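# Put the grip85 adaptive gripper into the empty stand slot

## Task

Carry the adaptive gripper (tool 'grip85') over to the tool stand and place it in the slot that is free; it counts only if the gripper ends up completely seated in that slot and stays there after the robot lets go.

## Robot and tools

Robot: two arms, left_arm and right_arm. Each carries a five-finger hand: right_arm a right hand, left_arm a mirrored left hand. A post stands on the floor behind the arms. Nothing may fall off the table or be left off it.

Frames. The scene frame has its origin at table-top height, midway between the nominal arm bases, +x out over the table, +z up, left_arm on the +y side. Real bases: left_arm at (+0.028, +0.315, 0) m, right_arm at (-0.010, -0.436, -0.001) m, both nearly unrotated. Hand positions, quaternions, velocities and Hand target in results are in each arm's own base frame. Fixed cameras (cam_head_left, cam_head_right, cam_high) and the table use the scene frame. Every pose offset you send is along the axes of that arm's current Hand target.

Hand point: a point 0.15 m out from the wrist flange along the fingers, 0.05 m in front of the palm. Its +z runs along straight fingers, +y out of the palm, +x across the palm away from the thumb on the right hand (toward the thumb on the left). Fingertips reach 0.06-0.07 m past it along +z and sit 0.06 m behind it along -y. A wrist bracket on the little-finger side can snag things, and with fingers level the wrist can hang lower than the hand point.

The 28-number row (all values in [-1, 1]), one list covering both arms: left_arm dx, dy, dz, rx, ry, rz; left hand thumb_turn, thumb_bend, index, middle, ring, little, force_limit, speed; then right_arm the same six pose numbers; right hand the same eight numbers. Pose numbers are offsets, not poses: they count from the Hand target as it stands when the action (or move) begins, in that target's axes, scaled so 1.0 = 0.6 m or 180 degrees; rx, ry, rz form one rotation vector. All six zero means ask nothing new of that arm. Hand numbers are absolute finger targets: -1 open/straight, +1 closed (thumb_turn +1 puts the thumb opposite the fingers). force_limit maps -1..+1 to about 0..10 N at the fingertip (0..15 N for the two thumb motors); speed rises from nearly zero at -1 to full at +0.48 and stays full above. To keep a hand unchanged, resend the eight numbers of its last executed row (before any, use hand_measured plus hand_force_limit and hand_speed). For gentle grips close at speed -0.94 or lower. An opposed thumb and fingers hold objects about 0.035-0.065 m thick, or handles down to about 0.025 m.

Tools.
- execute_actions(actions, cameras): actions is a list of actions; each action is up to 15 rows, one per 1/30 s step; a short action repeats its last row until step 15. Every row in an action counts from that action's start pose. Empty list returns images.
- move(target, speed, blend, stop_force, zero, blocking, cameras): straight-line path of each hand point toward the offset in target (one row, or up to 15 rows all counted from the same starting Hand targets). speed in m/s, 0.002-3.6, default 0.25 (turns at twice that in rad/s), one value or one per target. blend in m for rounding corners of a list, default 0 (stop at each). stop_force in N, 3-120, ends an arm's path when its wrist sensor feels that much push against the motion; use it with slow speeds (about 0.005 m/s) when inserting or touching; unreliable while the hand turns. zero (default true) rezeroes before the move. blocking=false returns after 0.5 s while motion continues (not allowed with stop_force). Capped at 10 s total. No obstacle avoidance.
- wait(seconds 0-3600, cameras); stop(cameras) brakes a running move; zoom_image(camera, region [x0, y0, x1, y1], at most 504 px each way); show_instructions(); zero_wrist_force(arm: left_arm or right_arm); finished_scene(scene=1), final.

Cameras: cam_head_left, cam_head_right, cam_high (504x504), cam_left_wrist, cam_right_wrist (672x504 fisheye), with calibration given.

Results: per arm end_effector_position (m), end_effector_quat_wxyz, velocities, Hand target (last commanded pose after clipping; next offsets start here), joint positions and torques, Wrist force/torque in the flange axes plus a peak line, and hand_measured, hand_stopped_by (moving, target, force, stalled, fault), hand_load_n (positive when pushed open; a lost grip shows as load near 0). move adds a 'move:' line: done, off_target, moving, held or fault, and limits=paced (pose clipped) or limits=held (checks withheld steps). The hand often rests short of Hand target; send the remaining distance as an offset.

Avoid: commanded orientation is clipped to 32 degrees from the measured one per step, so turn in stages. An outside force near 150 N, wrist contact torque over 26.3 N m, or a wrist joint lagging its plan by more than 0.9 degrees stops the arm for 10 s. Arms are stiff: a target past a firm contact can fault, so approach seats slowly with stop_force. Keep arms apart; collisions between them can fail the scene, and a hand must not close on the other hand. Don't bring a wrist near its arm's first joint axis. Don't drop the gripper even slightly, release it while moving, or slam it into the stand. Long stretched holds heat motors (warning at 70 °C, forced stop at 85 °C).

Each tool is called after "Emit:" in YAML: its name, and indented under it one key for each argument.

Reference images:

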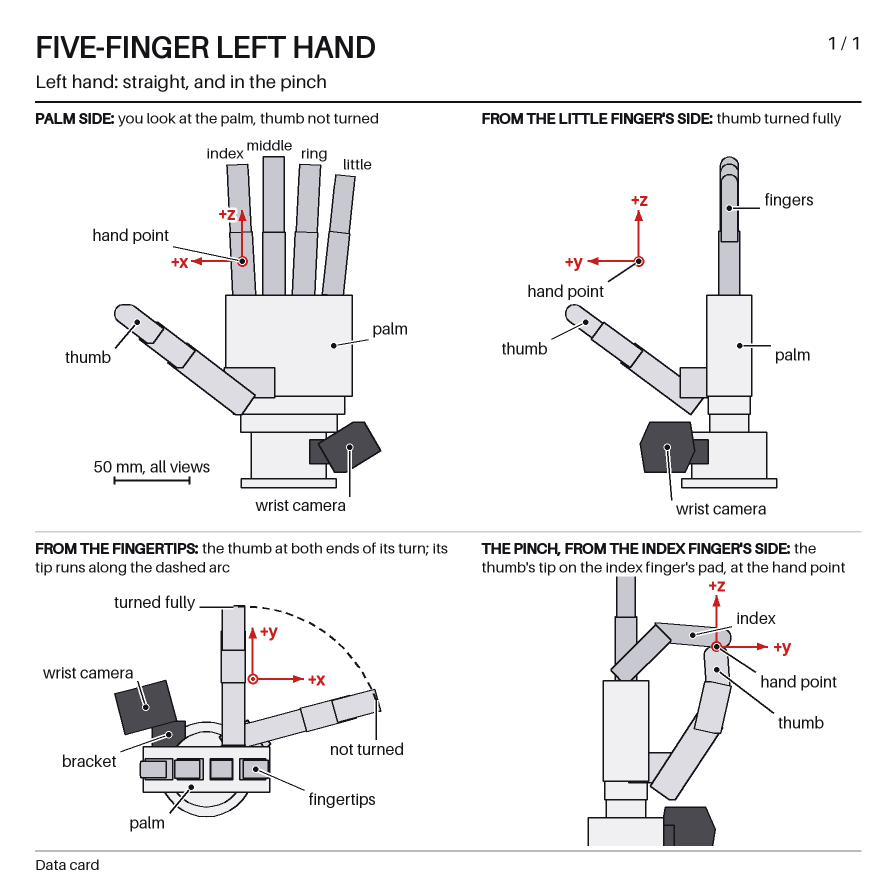

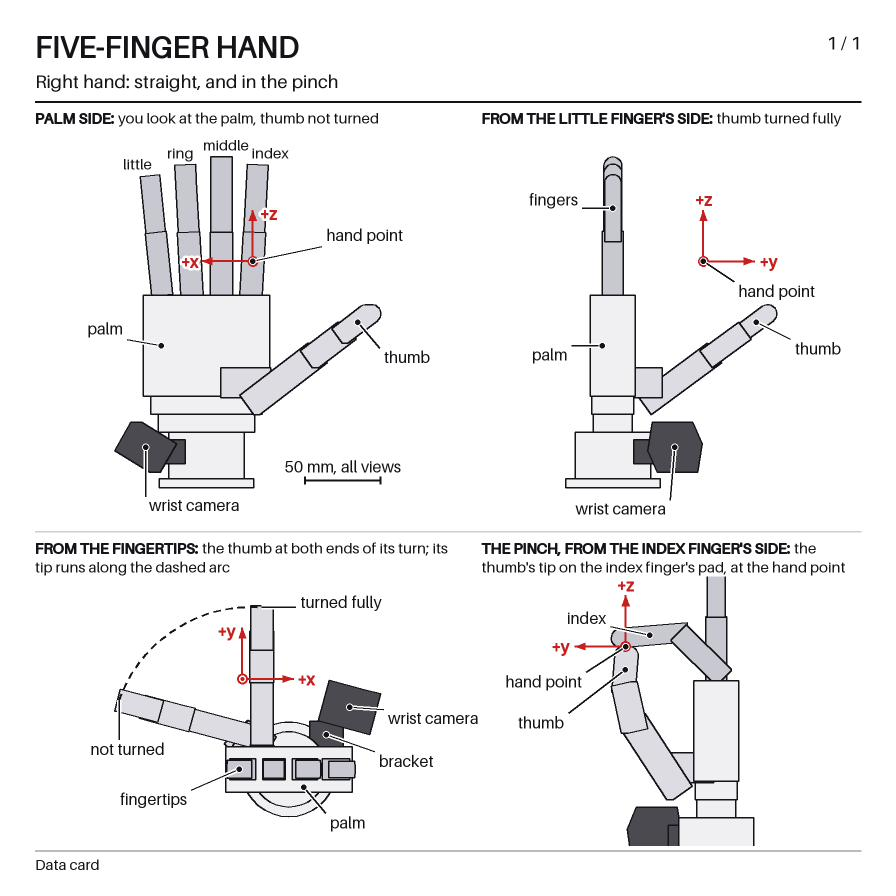

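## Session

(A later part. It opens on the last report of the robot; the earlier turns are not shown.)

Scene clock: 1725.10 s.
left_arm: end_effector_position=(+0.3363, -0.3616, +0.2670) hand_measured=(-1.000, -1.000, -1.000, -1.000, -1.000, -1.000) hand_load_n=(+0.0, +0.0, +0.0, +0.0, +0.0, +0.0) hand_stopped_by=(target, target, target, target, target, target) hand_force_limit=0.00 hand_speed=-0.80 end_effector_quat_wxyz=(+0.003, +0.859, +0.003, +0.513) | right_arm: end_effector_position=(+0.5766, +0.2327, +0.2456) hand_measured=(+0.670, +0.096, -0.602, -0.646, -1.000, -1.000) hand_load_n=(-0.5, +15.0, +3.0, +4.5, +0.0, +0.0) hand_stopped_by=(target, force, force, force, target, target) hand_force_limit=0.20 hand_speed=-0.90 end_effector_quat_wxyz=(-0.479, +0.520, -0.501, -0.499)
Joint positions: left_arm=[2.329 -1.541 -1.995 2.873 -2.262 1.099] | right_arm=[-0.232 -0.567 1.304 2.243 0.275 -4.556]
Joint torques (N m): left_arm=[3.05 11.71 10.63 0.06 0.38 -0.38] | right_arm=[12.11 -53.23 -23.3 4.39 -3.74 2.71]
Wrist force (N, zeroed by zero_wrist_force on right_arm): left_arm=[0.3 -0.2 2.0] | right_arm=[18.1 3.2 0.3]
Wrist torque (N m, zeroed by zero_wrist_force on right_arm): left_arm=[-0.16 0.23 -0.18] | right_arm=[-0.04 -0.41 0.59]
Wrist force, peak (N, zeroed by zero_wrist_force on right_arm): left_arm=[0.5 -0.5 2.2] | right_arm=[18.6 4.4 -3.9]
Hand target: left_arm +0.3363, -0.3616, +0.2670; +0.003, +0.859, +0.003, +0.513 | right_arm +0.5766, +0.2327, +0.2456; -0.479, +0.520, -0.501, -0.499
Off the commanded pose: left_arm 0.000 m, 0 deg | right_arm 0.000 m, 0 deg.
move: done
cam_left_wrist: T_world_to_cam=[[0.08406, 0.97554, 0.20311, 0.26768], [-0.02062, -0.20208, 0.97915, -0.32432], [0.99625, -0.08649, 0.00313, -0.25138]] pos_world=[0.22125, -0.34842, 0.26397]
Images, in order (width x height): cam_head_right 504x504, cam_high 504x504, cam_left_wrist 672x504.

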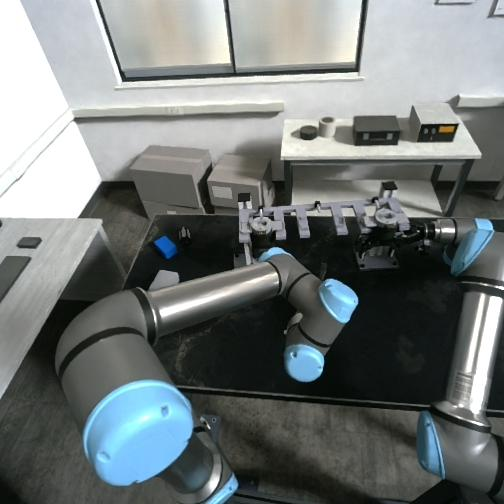

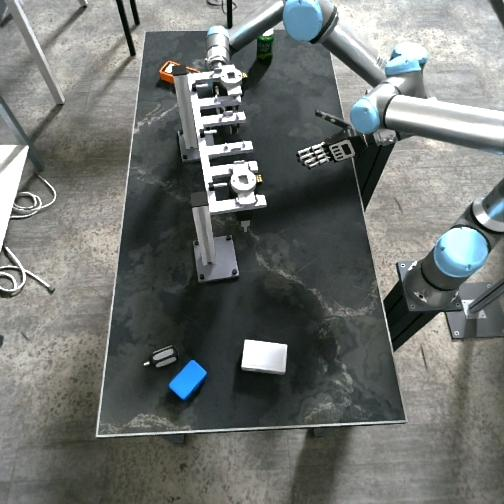

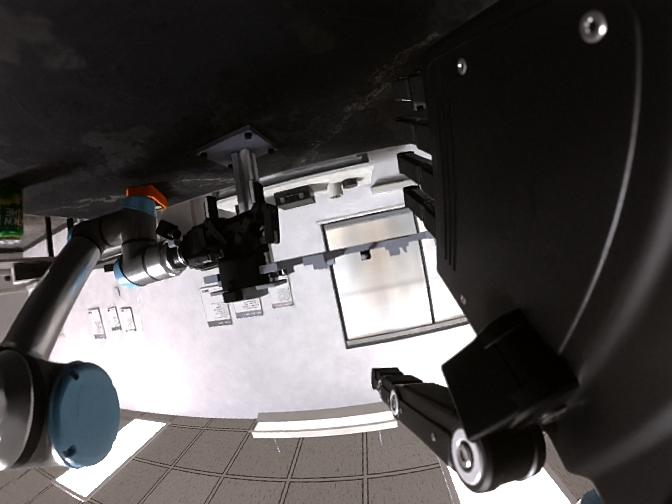

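Emit:
move:
  target:
    - [0,0,0,0,0,0,-1,-1,-1,-1,-1,-1,0,-0.8,0,0,-0.0012,0,0.0067,0,0.67,0.45,0.2,0.05,-1,-1,0.2,-0.9]
    - [0,0,0,0,0,0,-1,-1,-1,-1,-1,-1,0,-0.8,0,-0.038,0.0047,0,0.0067,0,0.67,0.45,0.2,0.05,-1,-1,0.2,-0.9]
  speed: 0.015
  stop_force: 5
  cameras: ["cam_high","cam_left_wrist","cam_head_right"]

Emit:
zoom_image:
  camera: "cam_high"
  region: [200, 60, 260, 120]

Emit:
zoom_image:
  camera: "cam_head_right"
  region: [350, 185, 420, 255]

Emit:
zoom_image:
  camera: "cam_left_wrist"
  region: [190, 220, 310, 310]

Scene clock: 1784.33 s.
left_arm: end_effector_position=(+0.3363, -0.3616, +0.2670) hand_measured=(-1.000, -1.000, -1.000, -1.000, -1.000, -1.000) hand_load_n=(+0.0, +0.5, +0.0, +0.0, +0.0, +0.0) hand_stopped_by=(target, target, target, target, target, target) hand_force_limit=0.00 hand_speed=-0.80 end_effector_quat_wxyz=(+0.003, +0.859, +0.003, +0.513) | right_arm: end_effector_position=(+0.5993, +0.2364, +0.2455) hand_measured=(+0.670, +0.096, -0.602, -0.646, -1.000, -1.000) hand_load_n=(-1.0, +15.0, +3.0, +4.5, +0.0, +0.0) hand_stopped_by=(target, force, force, force, target, target) hand_force_limit=0.20 hand_speed=-0.90 end_effector_quat_wxyz=(-0.474, +0.526, -0.506, -0.493)
Joint positions: left_arm=[2.329 -1.541 -1.995 2.873 -2.262 1.099] | right_arm=[-0.219 -0.518 1.172 2.239 0.266 -4.472]
Joint torques (N m): left_arm=[4.15 10.95 10.93 -0.06 0.41 -0.74] | right_arm=[12.69 -54.53 -24.88 4.7 -4.13 2.76]
Wrist force (N, zeroed by zero_wrist_force on right_arm): left_arm=[0.4 -0.2 1.9] | right_arm=[18.0 3.1 0.6]
Wrist torque (N m, zeroed by zero_wrist_force on right_arm): left_arm=[-0.16 0.21 -0.17] | right_arm=[-0.07 -0.41 0.54]
Wrist force, peak (N, zeroed by zero_wrist_force on right_arm): left_arm=[0.3 -0.5 2.3] | right_arm=[18.3 3.8 0.7]
Hand target: left_arm +0.3363, -0.3616, +0.2670; +0.003, +0.859, +0.003, +0.513 | right_arm +0.5993, +0.2364, +0.2455; -0.474, +0.526, -0.506, -0.493
Off the commanded pose: left_arm 0.000 m, 0 deg | right_arm 0.000 m, 0 deg.
move: done
cam_left_wrist: T_world_to_cam=[[0.08406, 0.97554, 0.20311, 0.26768], [-0.02062, -0.20208, 0.97915, -0.32432], [0.99625, -0.08649, 0.00313, -0.25138]] pos_world=[0.22125, -0.34842, 0.26397]
Images, in order (width x height): cam_head_right 504x504, cam_high 504x504, cam_left_wrist 672x504.

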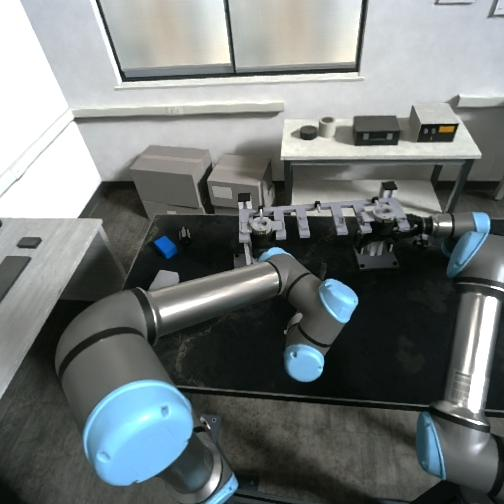

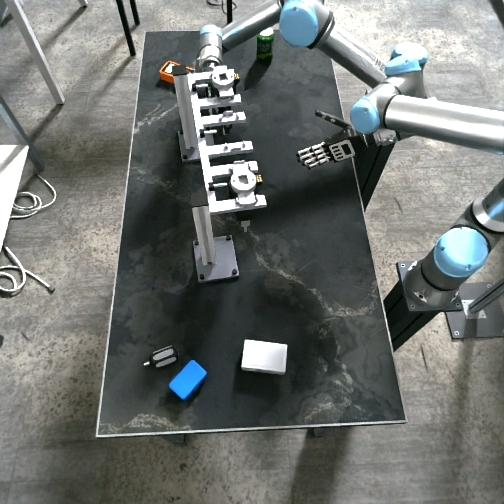

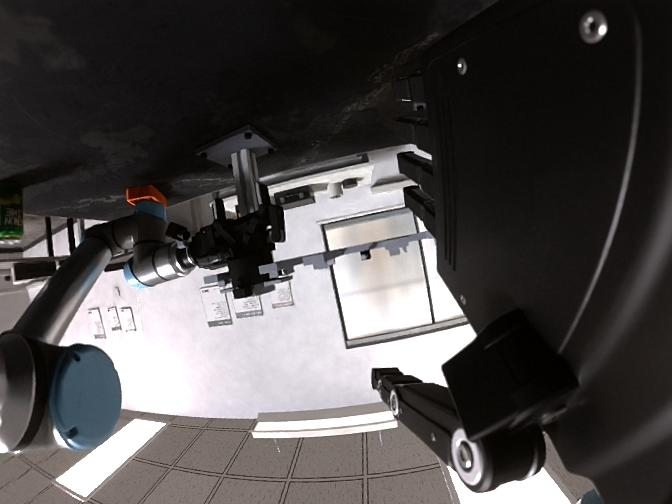

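Scaled by 8.400 from the camera's image (finer frame: 720x720).

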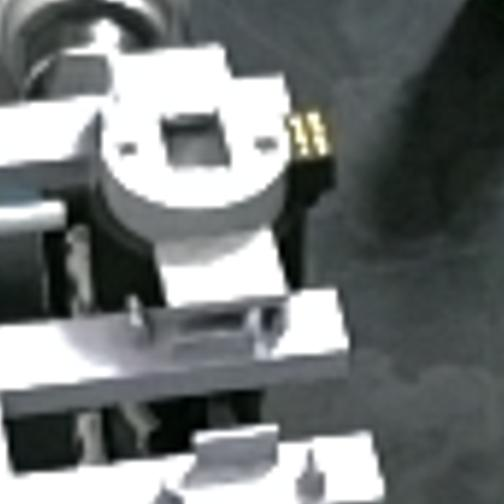

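Scaled by 7.200 from the camera's image (finer frame: 720x720).

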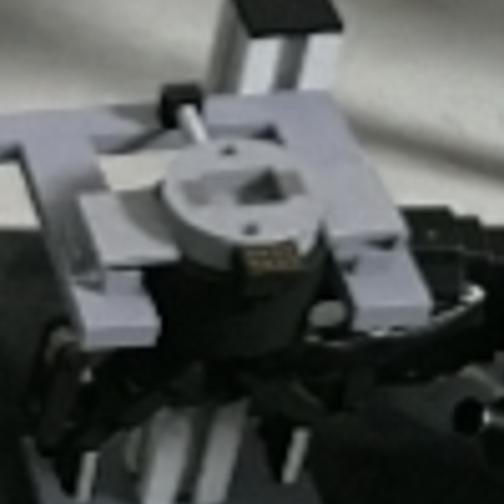

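Scaled by 4.200 from the camera's image (finer frame: 960x720).

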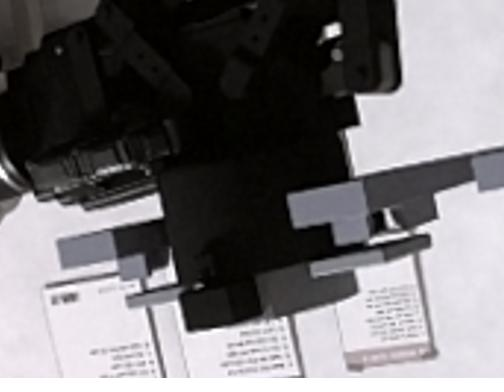

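Emit:
wait:
  seconds: 0.1
  cameras: ["all"]

Scene clock: 1803.77 s.
left_arm: end_effector_position=(+0.3363, -0.3616, +0.2670) hand_measured=(-1.000, -1.000, -1.000, -1.000, -1.000, -1.000) hand_load_n=(+0.0, +0.0, +0.0, +0.0, +0.0, +0.0) hand_stopped_by=(target, target, target, target, target, target) hand_force_limit=0.00 hand_speed=-0.80 end_effector_quat_wxyz=(+0.003, +0.859, +0.003, +0.513) | right_arm: end_effector_position=(+0.5993, +0.2364, +0.2455) hand_measured=(+0.670, +0.096, -0.602, -0.646, -1.000, -1.000) hand_load_n=(-0.5, +15.0, +2.5, +4.5, +0.0, +0.0) hand_stopped_by=(target, force, force, force, target, target) hand_force_limit=0.20 hand_speed=-0.90 end_effector_quat_wxyz=(-0.474, +0.526, -0.506, -0.493)
Joint positions: left_arm=[2.329 -1.541 -1.995 2.873 -2.262 1.099] | right_arm=[-0.219 -0.518 1.172 2.239 0.266 -4.472]
Joint torques (N m): left_arm=[4.32 10.75 11.19 -0.02 0.45 -0.82] | right_arm=[11.64 -55.27 -24.43 4.68 -4.08 2.66]
Wrist force (N, zeroed by zero_wrist_force on right_arm): left_arm=[0.2 -0.2 2.1] | right_arm=[17.9 3.1 0.7]
Wrist torque (N m, zeroed by zero_wrist_force on right_arm): left_arm=[-0.17 0.24 -0.17] | right_arm=[-0.08 -0.40 0.54]
Wrist force, peak (N, zeroed by zero_wrist_force on right_arm): left_arm=[0.4 -0.2 2.5] | right_arm=[18.4 3.0 0.9]
Hand target: left_arm +0.3363, -0.3616, +0.2670; +0.003, +0.859, +0.003, +0.513 | right_arm +0.5993, +0.2364, +0.2455; -0.474, +0.526, -0.506, -0.493
Off the commanded pose: left_arm 0.000 m, 0 deg | right_arm 0.000 m, 0 deg.
wait: 0.10 s; at rest from the start
cam_left_wrist: T_world_to_cam=[[0.08406, 0.97554, 0.20311, 0.26768], [-0.02062, -0.20208, 0.97915, -0.32432], [0.99625, -0.08649, 0.00313, -0.25138]] pos_world=[0.22125, -0.34842, 0.26397]
cam_right_wrist: T_world_to_cam=[[-0.95386, -0.09244, -0.28566, 0.65723], [-0.20705, -0.4865, 0.84879, 0.02926], [-0.21743, 0.86878, 0.44491, -0.06662]] pos_world=[0.61848, 0.13287, 0.19256]

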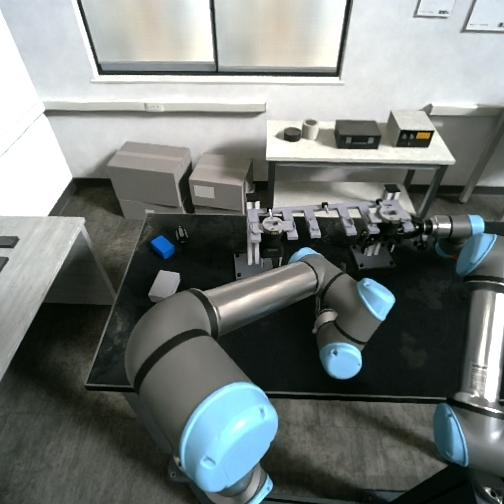

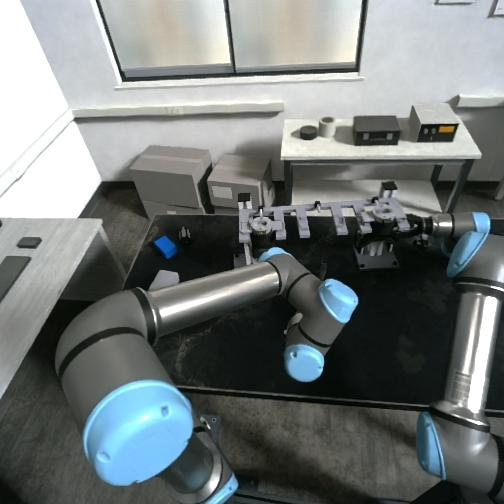

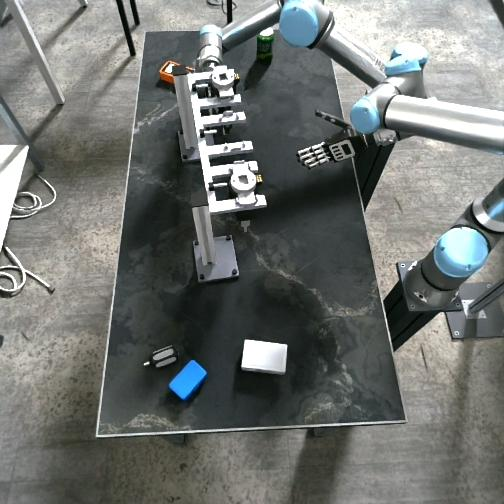

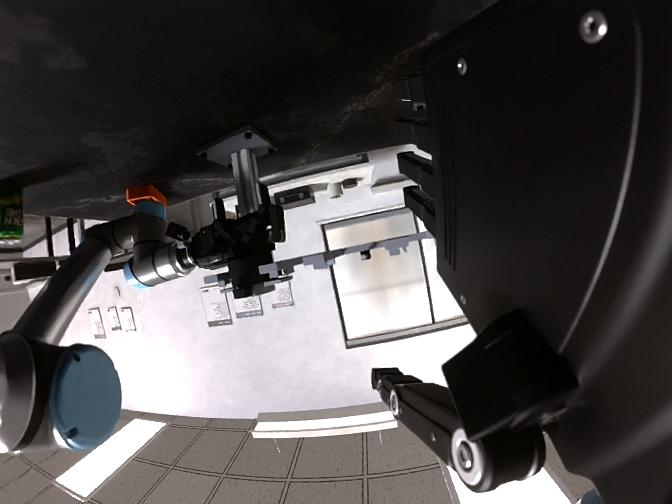

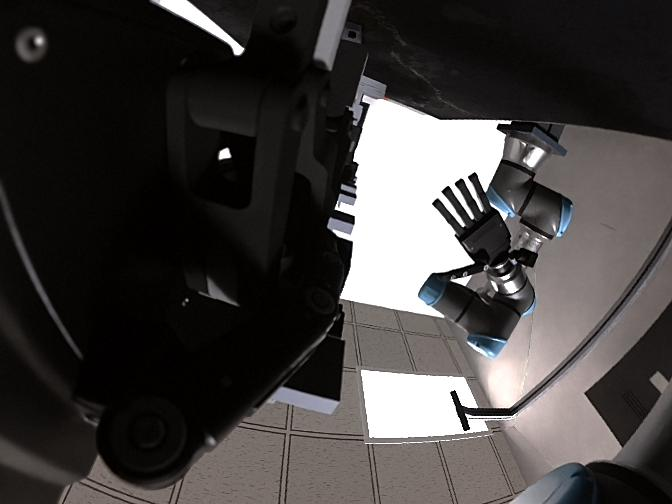

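Emit:
zoom_image:
  camera: "cam_high"
  region: [200, 60, 250, 100]

Emit:
zoom_image:
  camera: "cam_high"
  region: [220, 155, 280, 215]

Emit:
zoom_image:
  camera: "cam_left_wrist"
  region: [190, 220, 310, 310]

Emit:
zoom_image:
  camera: "cam_head_right"
  region: [350, 185, 420, 255]

Emit:
zoom_image:
  camera: "cam_head_right"
  region: [230, 185, 300, 255]

Scaled by 10.080 from the camera's image (finer frame: 720x720).

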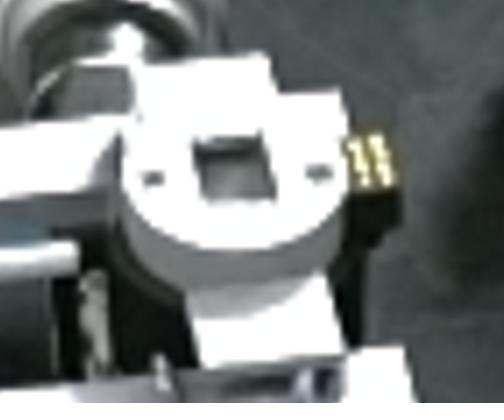

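Scaled by 8.400 from the camera's image (finer frame: 720x720).

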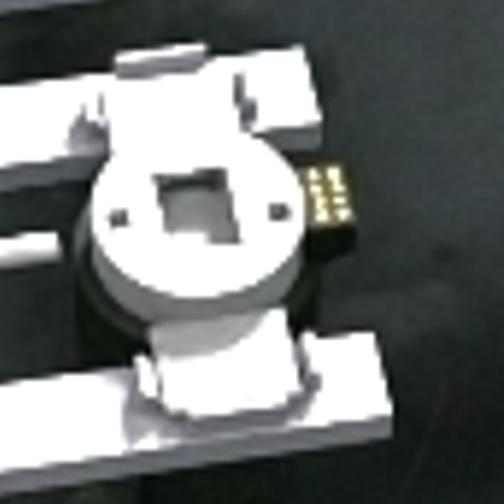

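Scaled by 4.200 from the camera's image (finer frame: 960x720).

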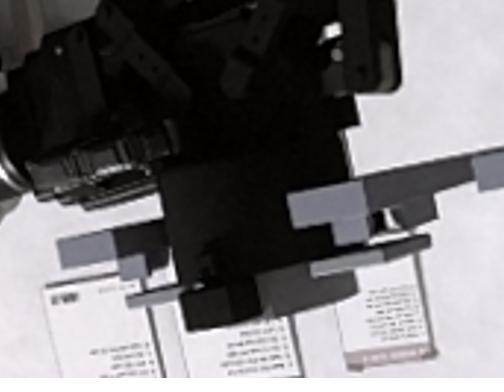

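Scaled by 7.200 from the camera's image (finer frame: 720x720).

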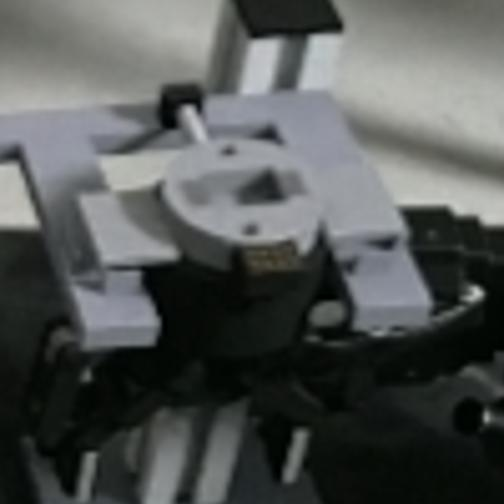

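Scaled by 7.200 from the camera's image (finer frame: 720x720).

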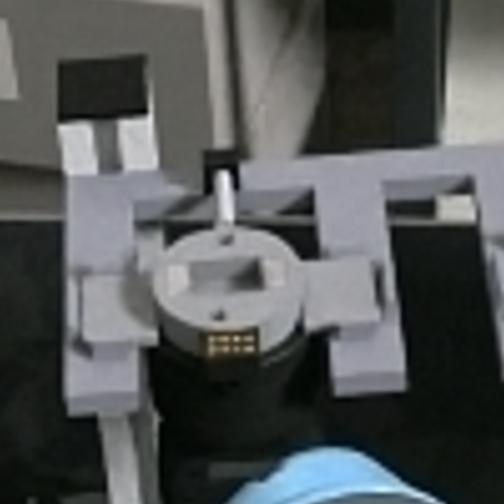

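Emit:
move:
  target: [0,0,0,0,0,0,-1,-1,-1,-1,-1,-1,0,-0.8,0,-0.0075,0.00107,0,0,0,0.67,0.45,0.2,0.05,-1,-1,0.2,-0.9]
  speed: 0.015
  stop_force: 5
  cameras: ["cam_high","cam_left_wrist","cam_head_right","cam_head_left"]

Emit:
zoom_image:
  camera: "cam_high"
  region: [200, 60, 250, 100]

Emit:
zoom_image:
  camera: "cam_left_wrist"
  region: [190, 220, 310, 310]

Emit:
zoom_image:
  camera: "cam_head_right"
  region: [350, 185, 420, 255]

Emit:
zoom_image:
  camera: "cam_head_left"
  region: [355, 185, 425, 255]

Scene clock: 1840.10 s.
left_arm: end_effector_position=(+0.3363, -0.3616, +0.2670) hand_measured=(-1.000, -1.000, -1.000, -1.000, -1.000, -1.000) hand_load_n=(+0.0, +0.0, +0.0, +0.0, +0.0, +0.0) hand_stopped_by=(target, target, target, target, target, target) hand_force_limit=0.00 hand_speed=-0.80 end_effector_quat_wxyz=(+0.003, +0.859, +0.003, +0.513) | right_arm: end_effector_position=(+0.6038, +0.2373, +0.2454) hand_measured=(+0.670, +0.096, -0.602, -0.646, -1.000, -1.000) hand_load_n=(-0.5, +15.0, +3.0, +4.5, +0.0, +0.0) hand_stopped_by=(target, force, force, force, target, target) hand_force_limit=0.20 hand_speed=-0.90 end_effector_quat_wxyz=(-0.474, +0.526, -0.506, -0.493)
Joint positions: left_arm=[2.329 -1.541 -1.995 2.873 -2.262 1.099] | right_arm=[-0.217 -0.508 1.151 2.248 0.264 -4.469]
Joint torques (N m): left_arm=[5.06 11.08 10.88 -0.11 0.46 -0.84] | right_arm=[11.93 -54.78 -25.36 4.63 -4.05 2.86]
Wrist force (N, zeroed by zero_wrist_force on right_arm): left_arm=[0.2 -0.2 2.0] | right_arm=[17.7 3.2 0.3]
Wrist torque (N m, zeroed by zero_wrist_force on right_arm): left_arm=[-0.16 0.23 -0.18] | right_arm=[-0.03 -0.34 0.54]
Wrist force, peak (N, zeroed by zero_wrist_force on right_arm): left_arm=[0.6 0.0 2.4] | right_arm=[18.4 3.2 0.3]
Hand target: left_arm +0.3363, -0.3616, +0.2670; +0.003, +0.859, +0.003, +0.513 | right_arm +0.6038, +0.2373, +0.2454; -0.474, +0.526, -0.506, -0.493
Off the commanded pose: left_arm 0.000 m, 0 deg | right_arm 0.000 m, 0 deg.
move: done
cam_left_wrist: T_world_to_cam=[[0.08406, 0.97554, 0.20311, 0.26768], [-0.02062, -0.20208, 0.97915, -0.32432], [0.99625, -0.08649, 0.00313, -0.25138]] pos_world=[0.22125, -0.34842, 0.26397]
Images, in order (width x height): cam_head_left 504x504, cam_head_right 504x504, cam_high 504x504, cam_left_wrist 672x504.

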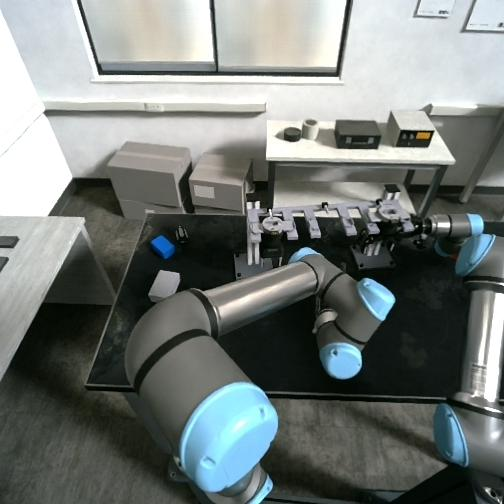

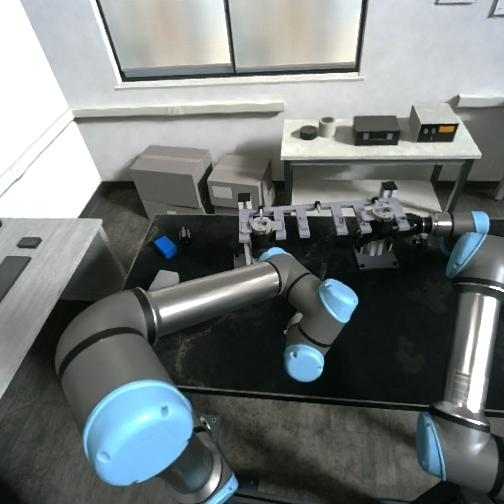

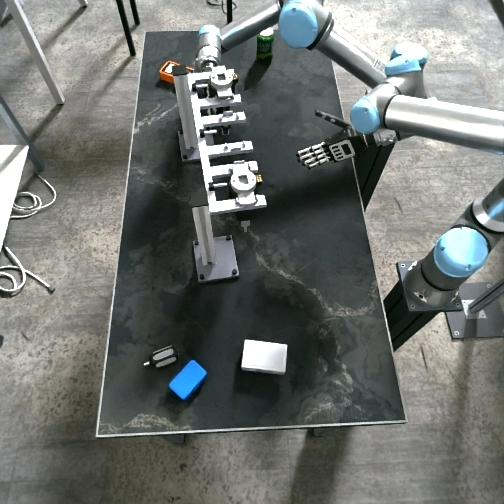

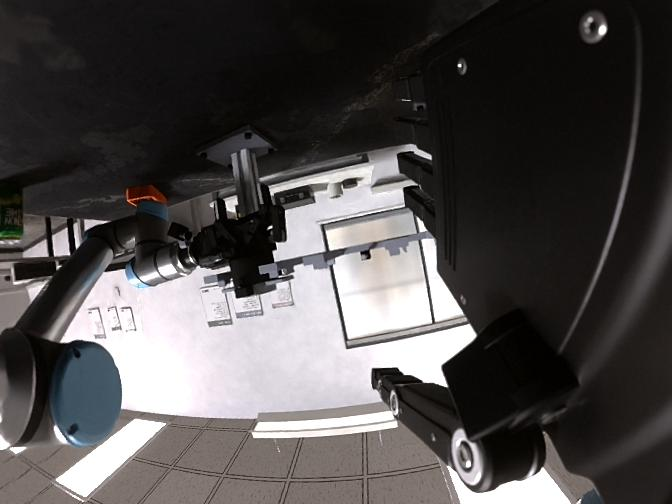

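Scaled by 10.080 from the camera's image (finer frame: 720x720).

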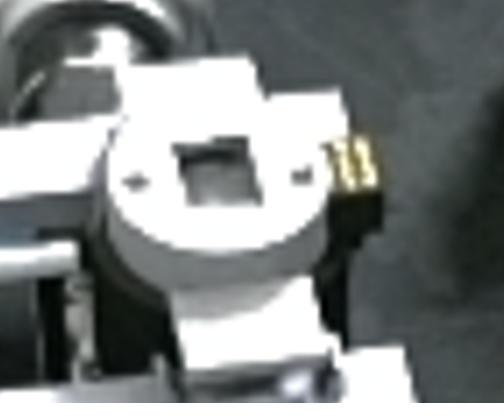

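Scaled by 4.200 from the camera's image (finer frame: 960x720).

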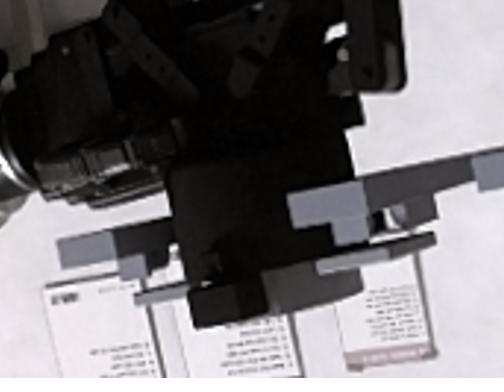

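Scaled by 7.200 from the camera's image (finer frame: 720x720).

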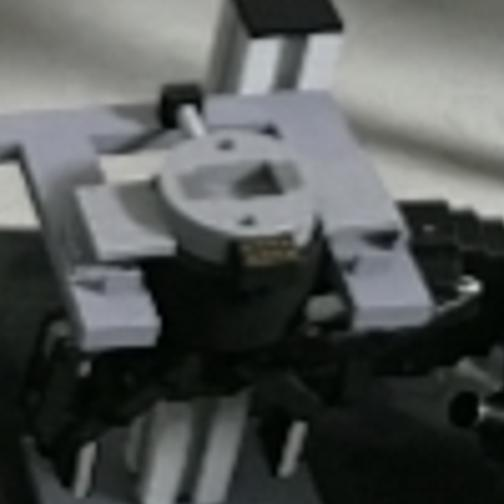

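Scaled by 7.200 from the camera's image (finer frame: 720x720).

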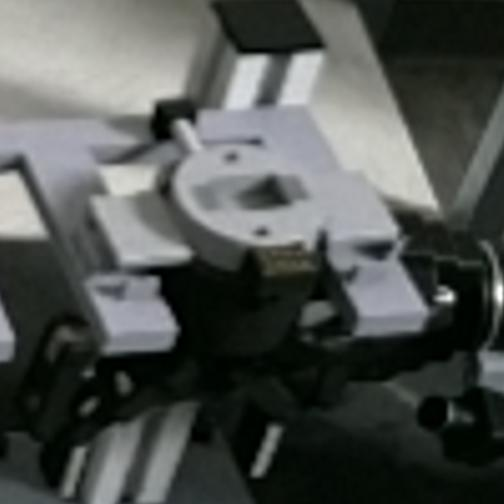

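Emit:
move:
  target: [0,0,0,0,0,0,-1,-1,-1,-1,-1,-1,0,-0.8,0.01663,0,0.00108,0,0,0,0.67,0.45,0.2,0.05,-1,-1,0.2,-0.9]
  speed: 0.012
  stop_force: 5
  cameras: ["cam_high","cam_left_wrist","cam_head_right","cam_head_left"]

Emit:
zoom_image:
  camera: "cam_high"
  region: [200, 60, 250, 100]

Emit:
zoom_image:
  camera: "cam_left_wrist"
  region: [190, 220, 310, 310]

Emit:
zoom_image:
  camera: "cam_head_right"
  region: [350, 185, 420, 255]

Emit:
zoom_image:
  camera: "cam_head_left"
  region: [355, 185, 425, 255]

Scene clock: 1857.17 s.
left_arm: end_effector_position=(+0.3363, -0.3616, +0.2670) hand_measured=(-1.000, -1.000, -1.000, -1.000, -1.000, -1.000) hand_load_n=(+0.0, +0.0, +0.0, +0.0, +0.0, +0.0) hand_stopped_by=(target, target, target, target, target, target) hand_force_limit=0.00 hand_speed=-0.80 end_effector_quat_wxyz=(+0.003, +0.859, +0.003, +0.513) | right_arm: end_effector_position=(+0.6038, +0.2373, +0.2354) hand_measured=(+0.670, +0.096, -0.602, -0.646, -1.000, -1.000) hand_load_n=(-1.0, +14.5, +3.0, +4.5, +0.0, +0.5) hand_stopped_by=(target, force, force, force, target, target) hand_force_limit=0.20 hand_speed=-0.90 end_effector_quat_wxyz=(-0.474, +0.526, -0.506, -0.493)
Joint positions: left_arm=[2.329 -1.541 -1.995 2.873 -2.262 1.099] | right_arm=[-0.217 -0.493 1.149 2.235 0.264 -4.469]
Joint torques (N m): left_arm=[5.22 11.82 11.34 -0.13 0.46 -1] | right_arm=[10.38 -56 -24.12 1.13 -3.57 2.55]
Wrist force (N, zeroed by zero_wrist_force on right_arm): left_arm=[0.4 -0.3 2.0] | right_arm=[16.7 2.6 -0.3]
Wrist torque (N m, zeroed by zero_wrist_force on right_arm): left_arm=[-0.18 0.20 -0.16] | right_arm=[-0.02 -0.30 0.50]
Wrist force, peak (N, zeroed by zero_wrist_force on right_arm): left_arm=[0.6 -0.2 2.4] | right_arm=[18.3 3.2 0.8]
Hand target: left_arm +0.3363, -0.3616, +0.2670; +0.003, +0.859, +0.003, +0.513 | right_arm +0.6038, +0.2373, +0.2354; -0.474, +0.526, -0.506, -0.493
Off the commanded pose: left_arm 0.000 m, 0 deg | right_arm 0.000 m, 0 deg.
move: done
cam_left_wrist: T_world_to_cam=[[0.08406, 0.97554, 0.20311, 0.26768], [-0.02062, -0.20208, 0.97915, -0.32432], [0.99625, -0.08649, 0.00313, -0.25138]] pos_world=[0.22125, -0.34842, 0.26397]
Images, in order (width x height): cam_head_left 504x504, cam_head_right 504x504, cam_high 504x504, cam_left_wrist 672x504.

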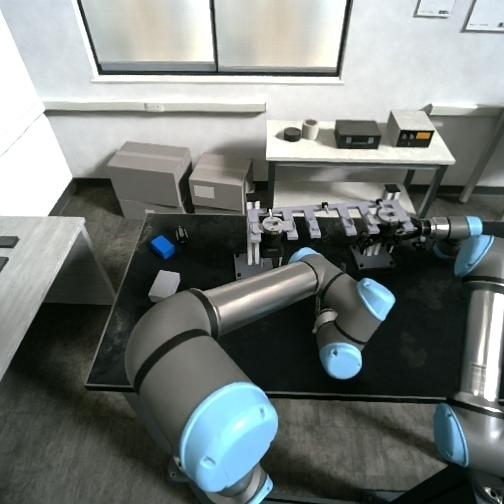

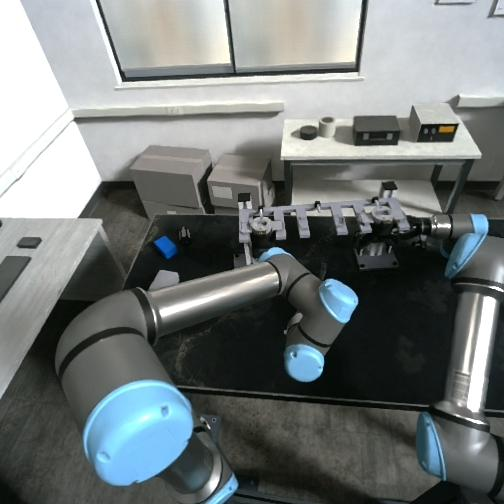

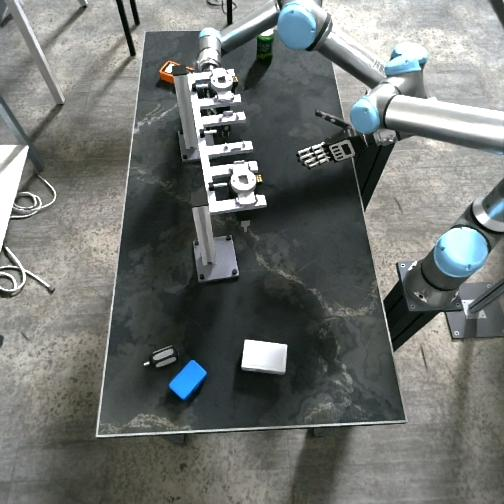

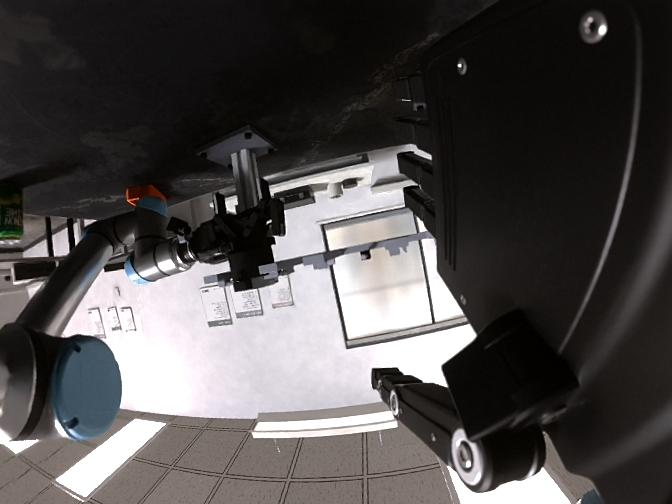

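Scaled by 10.080 from the camera's image (finer frame: 720x720).

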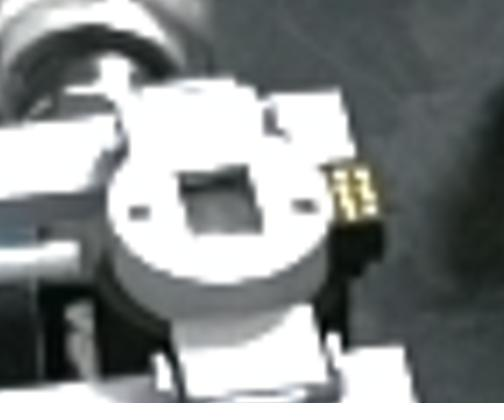

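Scaled by 4.200 from the camera's image (finer frame: 960x720).

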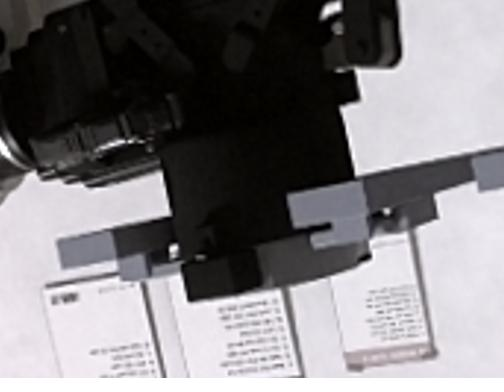

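Scaled by 7.200 from the camera's image (finer frame: 720x720).

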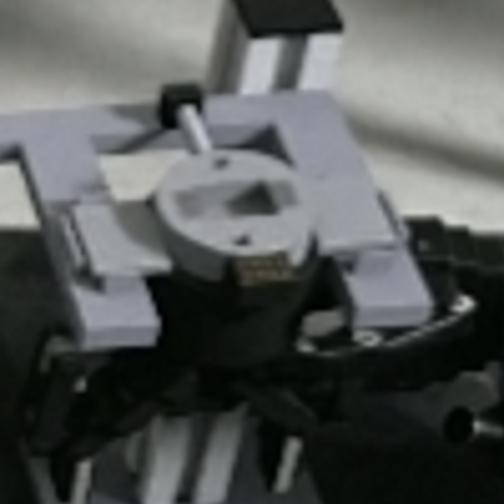

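Scaled by 7.200 from the camera's image (finer frame: 720x720).

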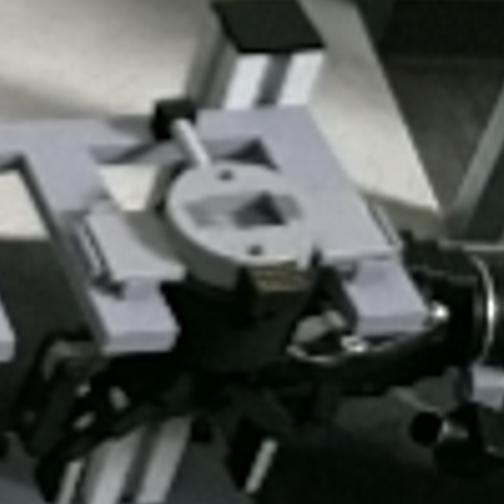

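Emit:
move:
  target: [0,0,0,0,0,0,-1,-1,-1,-1,-1,-1,0,-0.8,0.0133,0,0.00087,0,0,0,0.67,0.45,0.2,0.05,-1,-1,0.2,-0.9]
  speed: 0.008
  stop_force: 4
  cameras: ["cam_high","cam_left_wrist","cam_head_right","cam_head_left"]

Emit:
zoom_image:
  camera: "cam_high"
  region: [200, 60, 250, 100]

Emit:
zoom_image:
  camera: "cam_left_wrist"
  region: [190, 220, 310, 310]

Emit:
zoom_image:
  camera: "cam_head_right"
  region: [350, 185, 420, 255]

Emit:
zoom_image:
  camera: "cam_head_left"
  region: [355, 185, 425, 255]

Scene clock: 1866.40 s.
left_arm: end_effector_position=(+0.3363, -0.3616, +0.2670) hand_measured=(-1.000, -1.000, -1.000, -1.000, -1.000, -1.000) hand_load_n=(+0.0, +0.0, +0.0, +0.0, +0.0, +0.0) hand_stopped_by=(target, target, target, target, target, target) hand_force_limit=0.00 hand_speed=-0.80 end_effector_quat_wxyz=(+0.003, +0.859, +0.003, +0.513) | right_arm: end_effector_position=(+0.6038, +0.2373, +0.2320) hand_measured=(+0.670, +0.096, -0.602, -0.646, -1.000, -1.000) hand_load_n=(-2.5, +15.0, +2.5, +7.0, +0.0, +0.0) hand_stopped_by=(target, force, force, force, target, target) hand_force_limit=0.20 hand_speed=-0.90 end_effector_quat_wxyz=(-0.474, +0.526, -0.506, -0.493)
Joint positions: left_arm=[2.329 -1.541 -1.995 2.873 -2.262 1.099] | right_arm=[-0.217 -0.487 1.148 2.23 0.264 -4.469]
Joint torques (N m): left_arm=[5.03 11.04 10.32 -0.11 0.43 -1.05] | right_arm=[9.1 -71.56 -12.18 4.83 0.76 0.25]
Wrist force (N, zeroed by zero_wrist_force on right_arm): left_arm=[0.4 -0.3 2.0] | right_arm=[19.2 4.0 0.2]
Wrist torque (N m, zeroed by zero_wrist_force on right_arm): left_arm=[-0.17 0.20 -0.16] | right_arm=[0.22 -0.55 0.56]
Wrist force, peak (N, zeroed by zero_wrist_force on right_arm): left_arm=[0.5 -0.1 2.4] | right_arm=[19.6 3.8 0.1]
Hand target: left_arm +0.3363, -0.3616, +0.2670; +0.003, +0.859, +0.003, +0.513 | right_arm +0.6038, +0.2373, +0.2320; -0.474, +0.526, -0.506, -0.493 (not the last commanded pose)
Off the commanded pose: left_arm 0.000 m, 0 deg | right_arm 0.005 m, 0 deg.
move: contact (right_arm)
cam_left_wrist: T_world_to_cam=[[0.08406, 0.97554, 0.20311, 0.26768], [-0.02062, -0.20208, 0.97915, -0.32432], [0.99625, -0.08649, 0.00313, -0.25138]] pos_world=[0.22125, -0.34842, 0.26397]
Images, in order (width x height): cam_head_left 504x504, cam_head_right 504x504, cam_high 504x504, cam_left_wrist 672x504.

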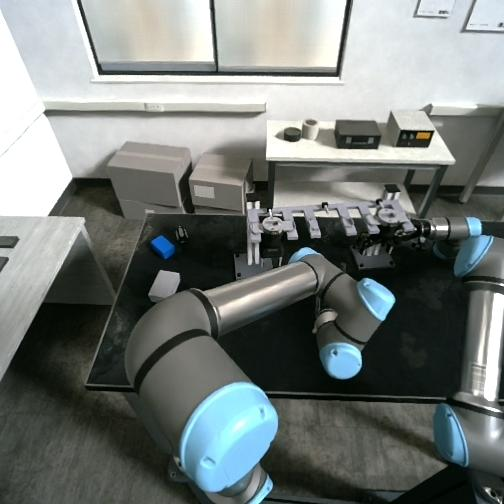

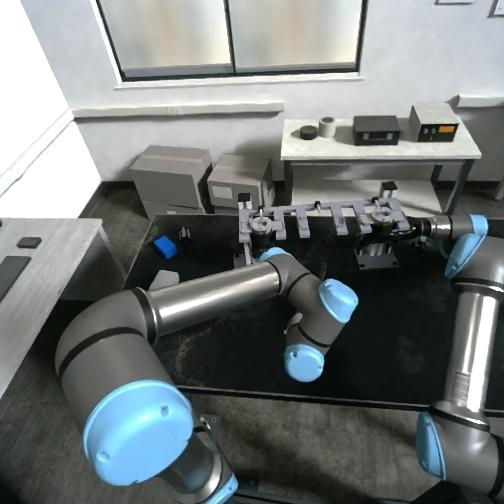

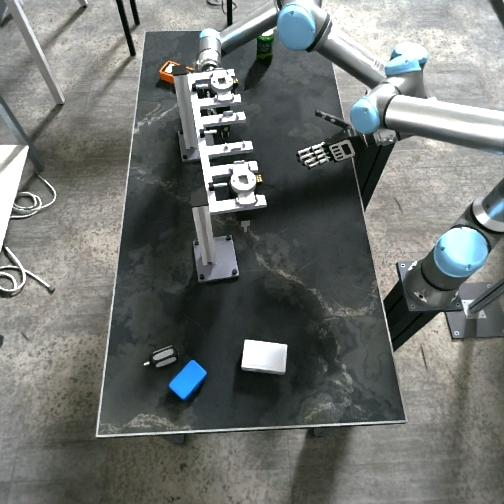

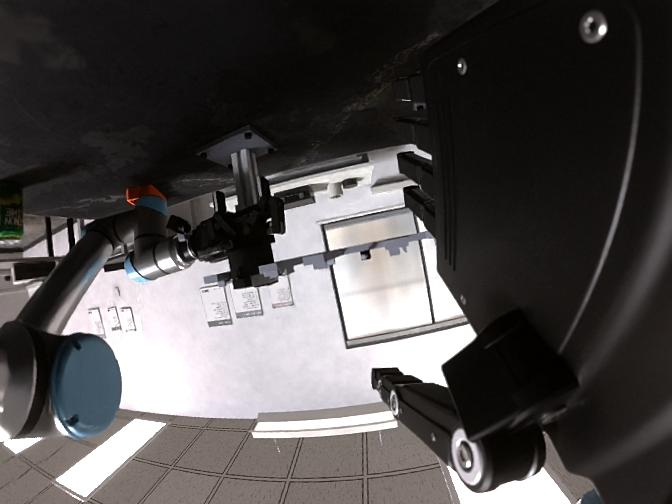

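Scaled by 10.080 from the camera's image (finer frame: 720x720).

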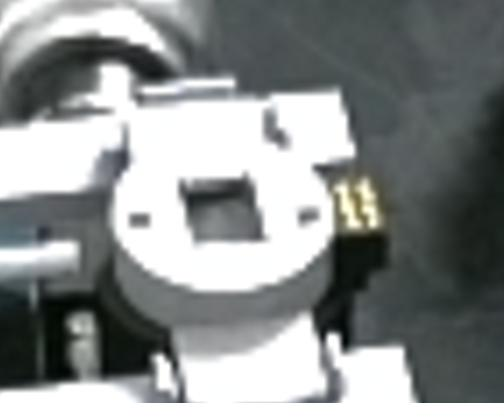

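Scaled by 4.200 from the camera's image (finer frame: 960x720).

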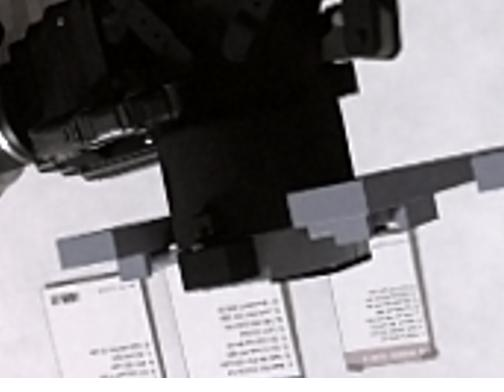

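Scaled by 7.200 from the camera's image (finer frame: 720x720).

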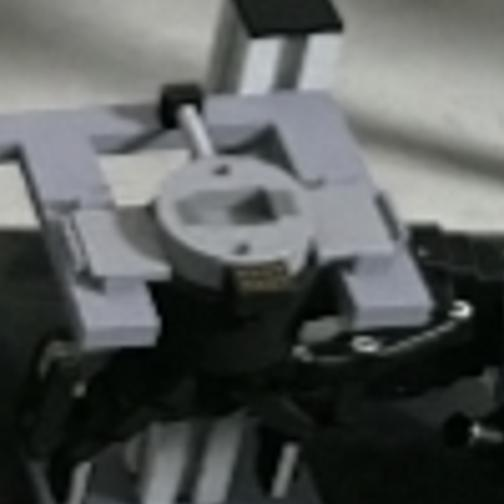

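Scaled by 7.200 from the camera's image (finer frame: 720x720).

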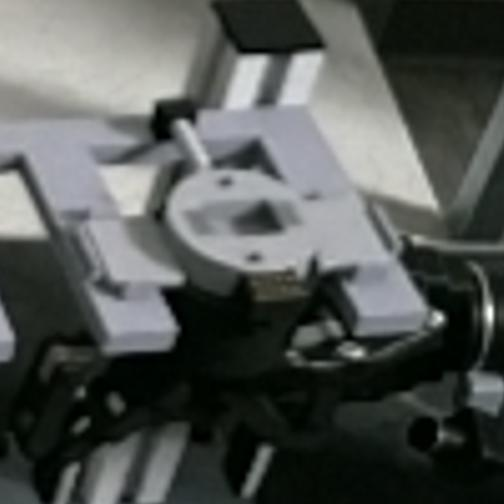

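Emit:
zoom_image:
  camera: "cam_left_wrist"
  region: [200, 250, 320, 300]

Emit:
zoom_image:
  camera: "cam_high"
  region: [208, 64, 244, 94]

Emit:
zoom_image:
  camera: "cam_high"
  region: [208, 88, 244, 106]

Emit:
zoom_image:
  camera: "cam_high"
  region: [225, 185, 275, 215]

Emit:
zoom_image:
  camera: "cam_high"
  region: [225, 155, 265, 185]

Scaled by 4.200 from the camera's image (finer frame: 960x720).

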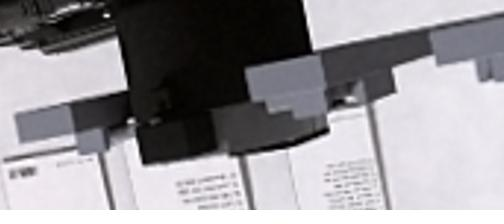

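Scaled by 14.000 from the camera's image (finer frame: 720x720).

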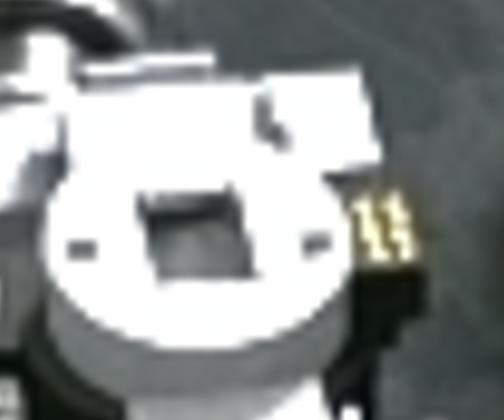

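Scaled by 14.000 from the camera's image (finer frame: 720x720).

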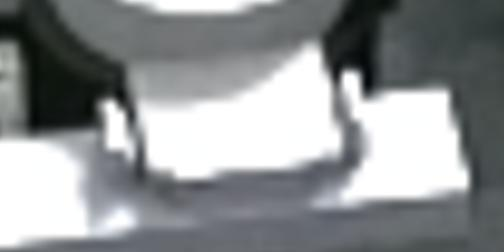

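Scaled by 10.080 from the camera's image (finer frame: 720x720).

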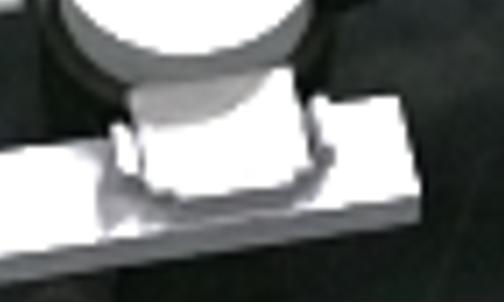

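Scaled by 12.600 from the camera's image (finer frame: 720x720).

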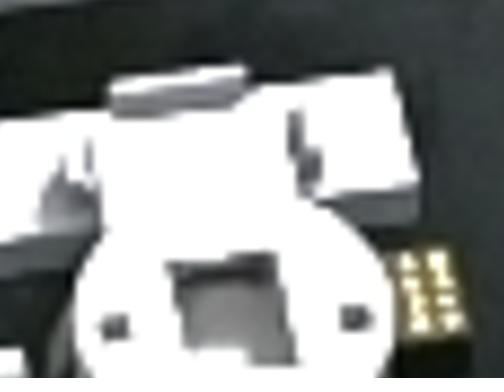

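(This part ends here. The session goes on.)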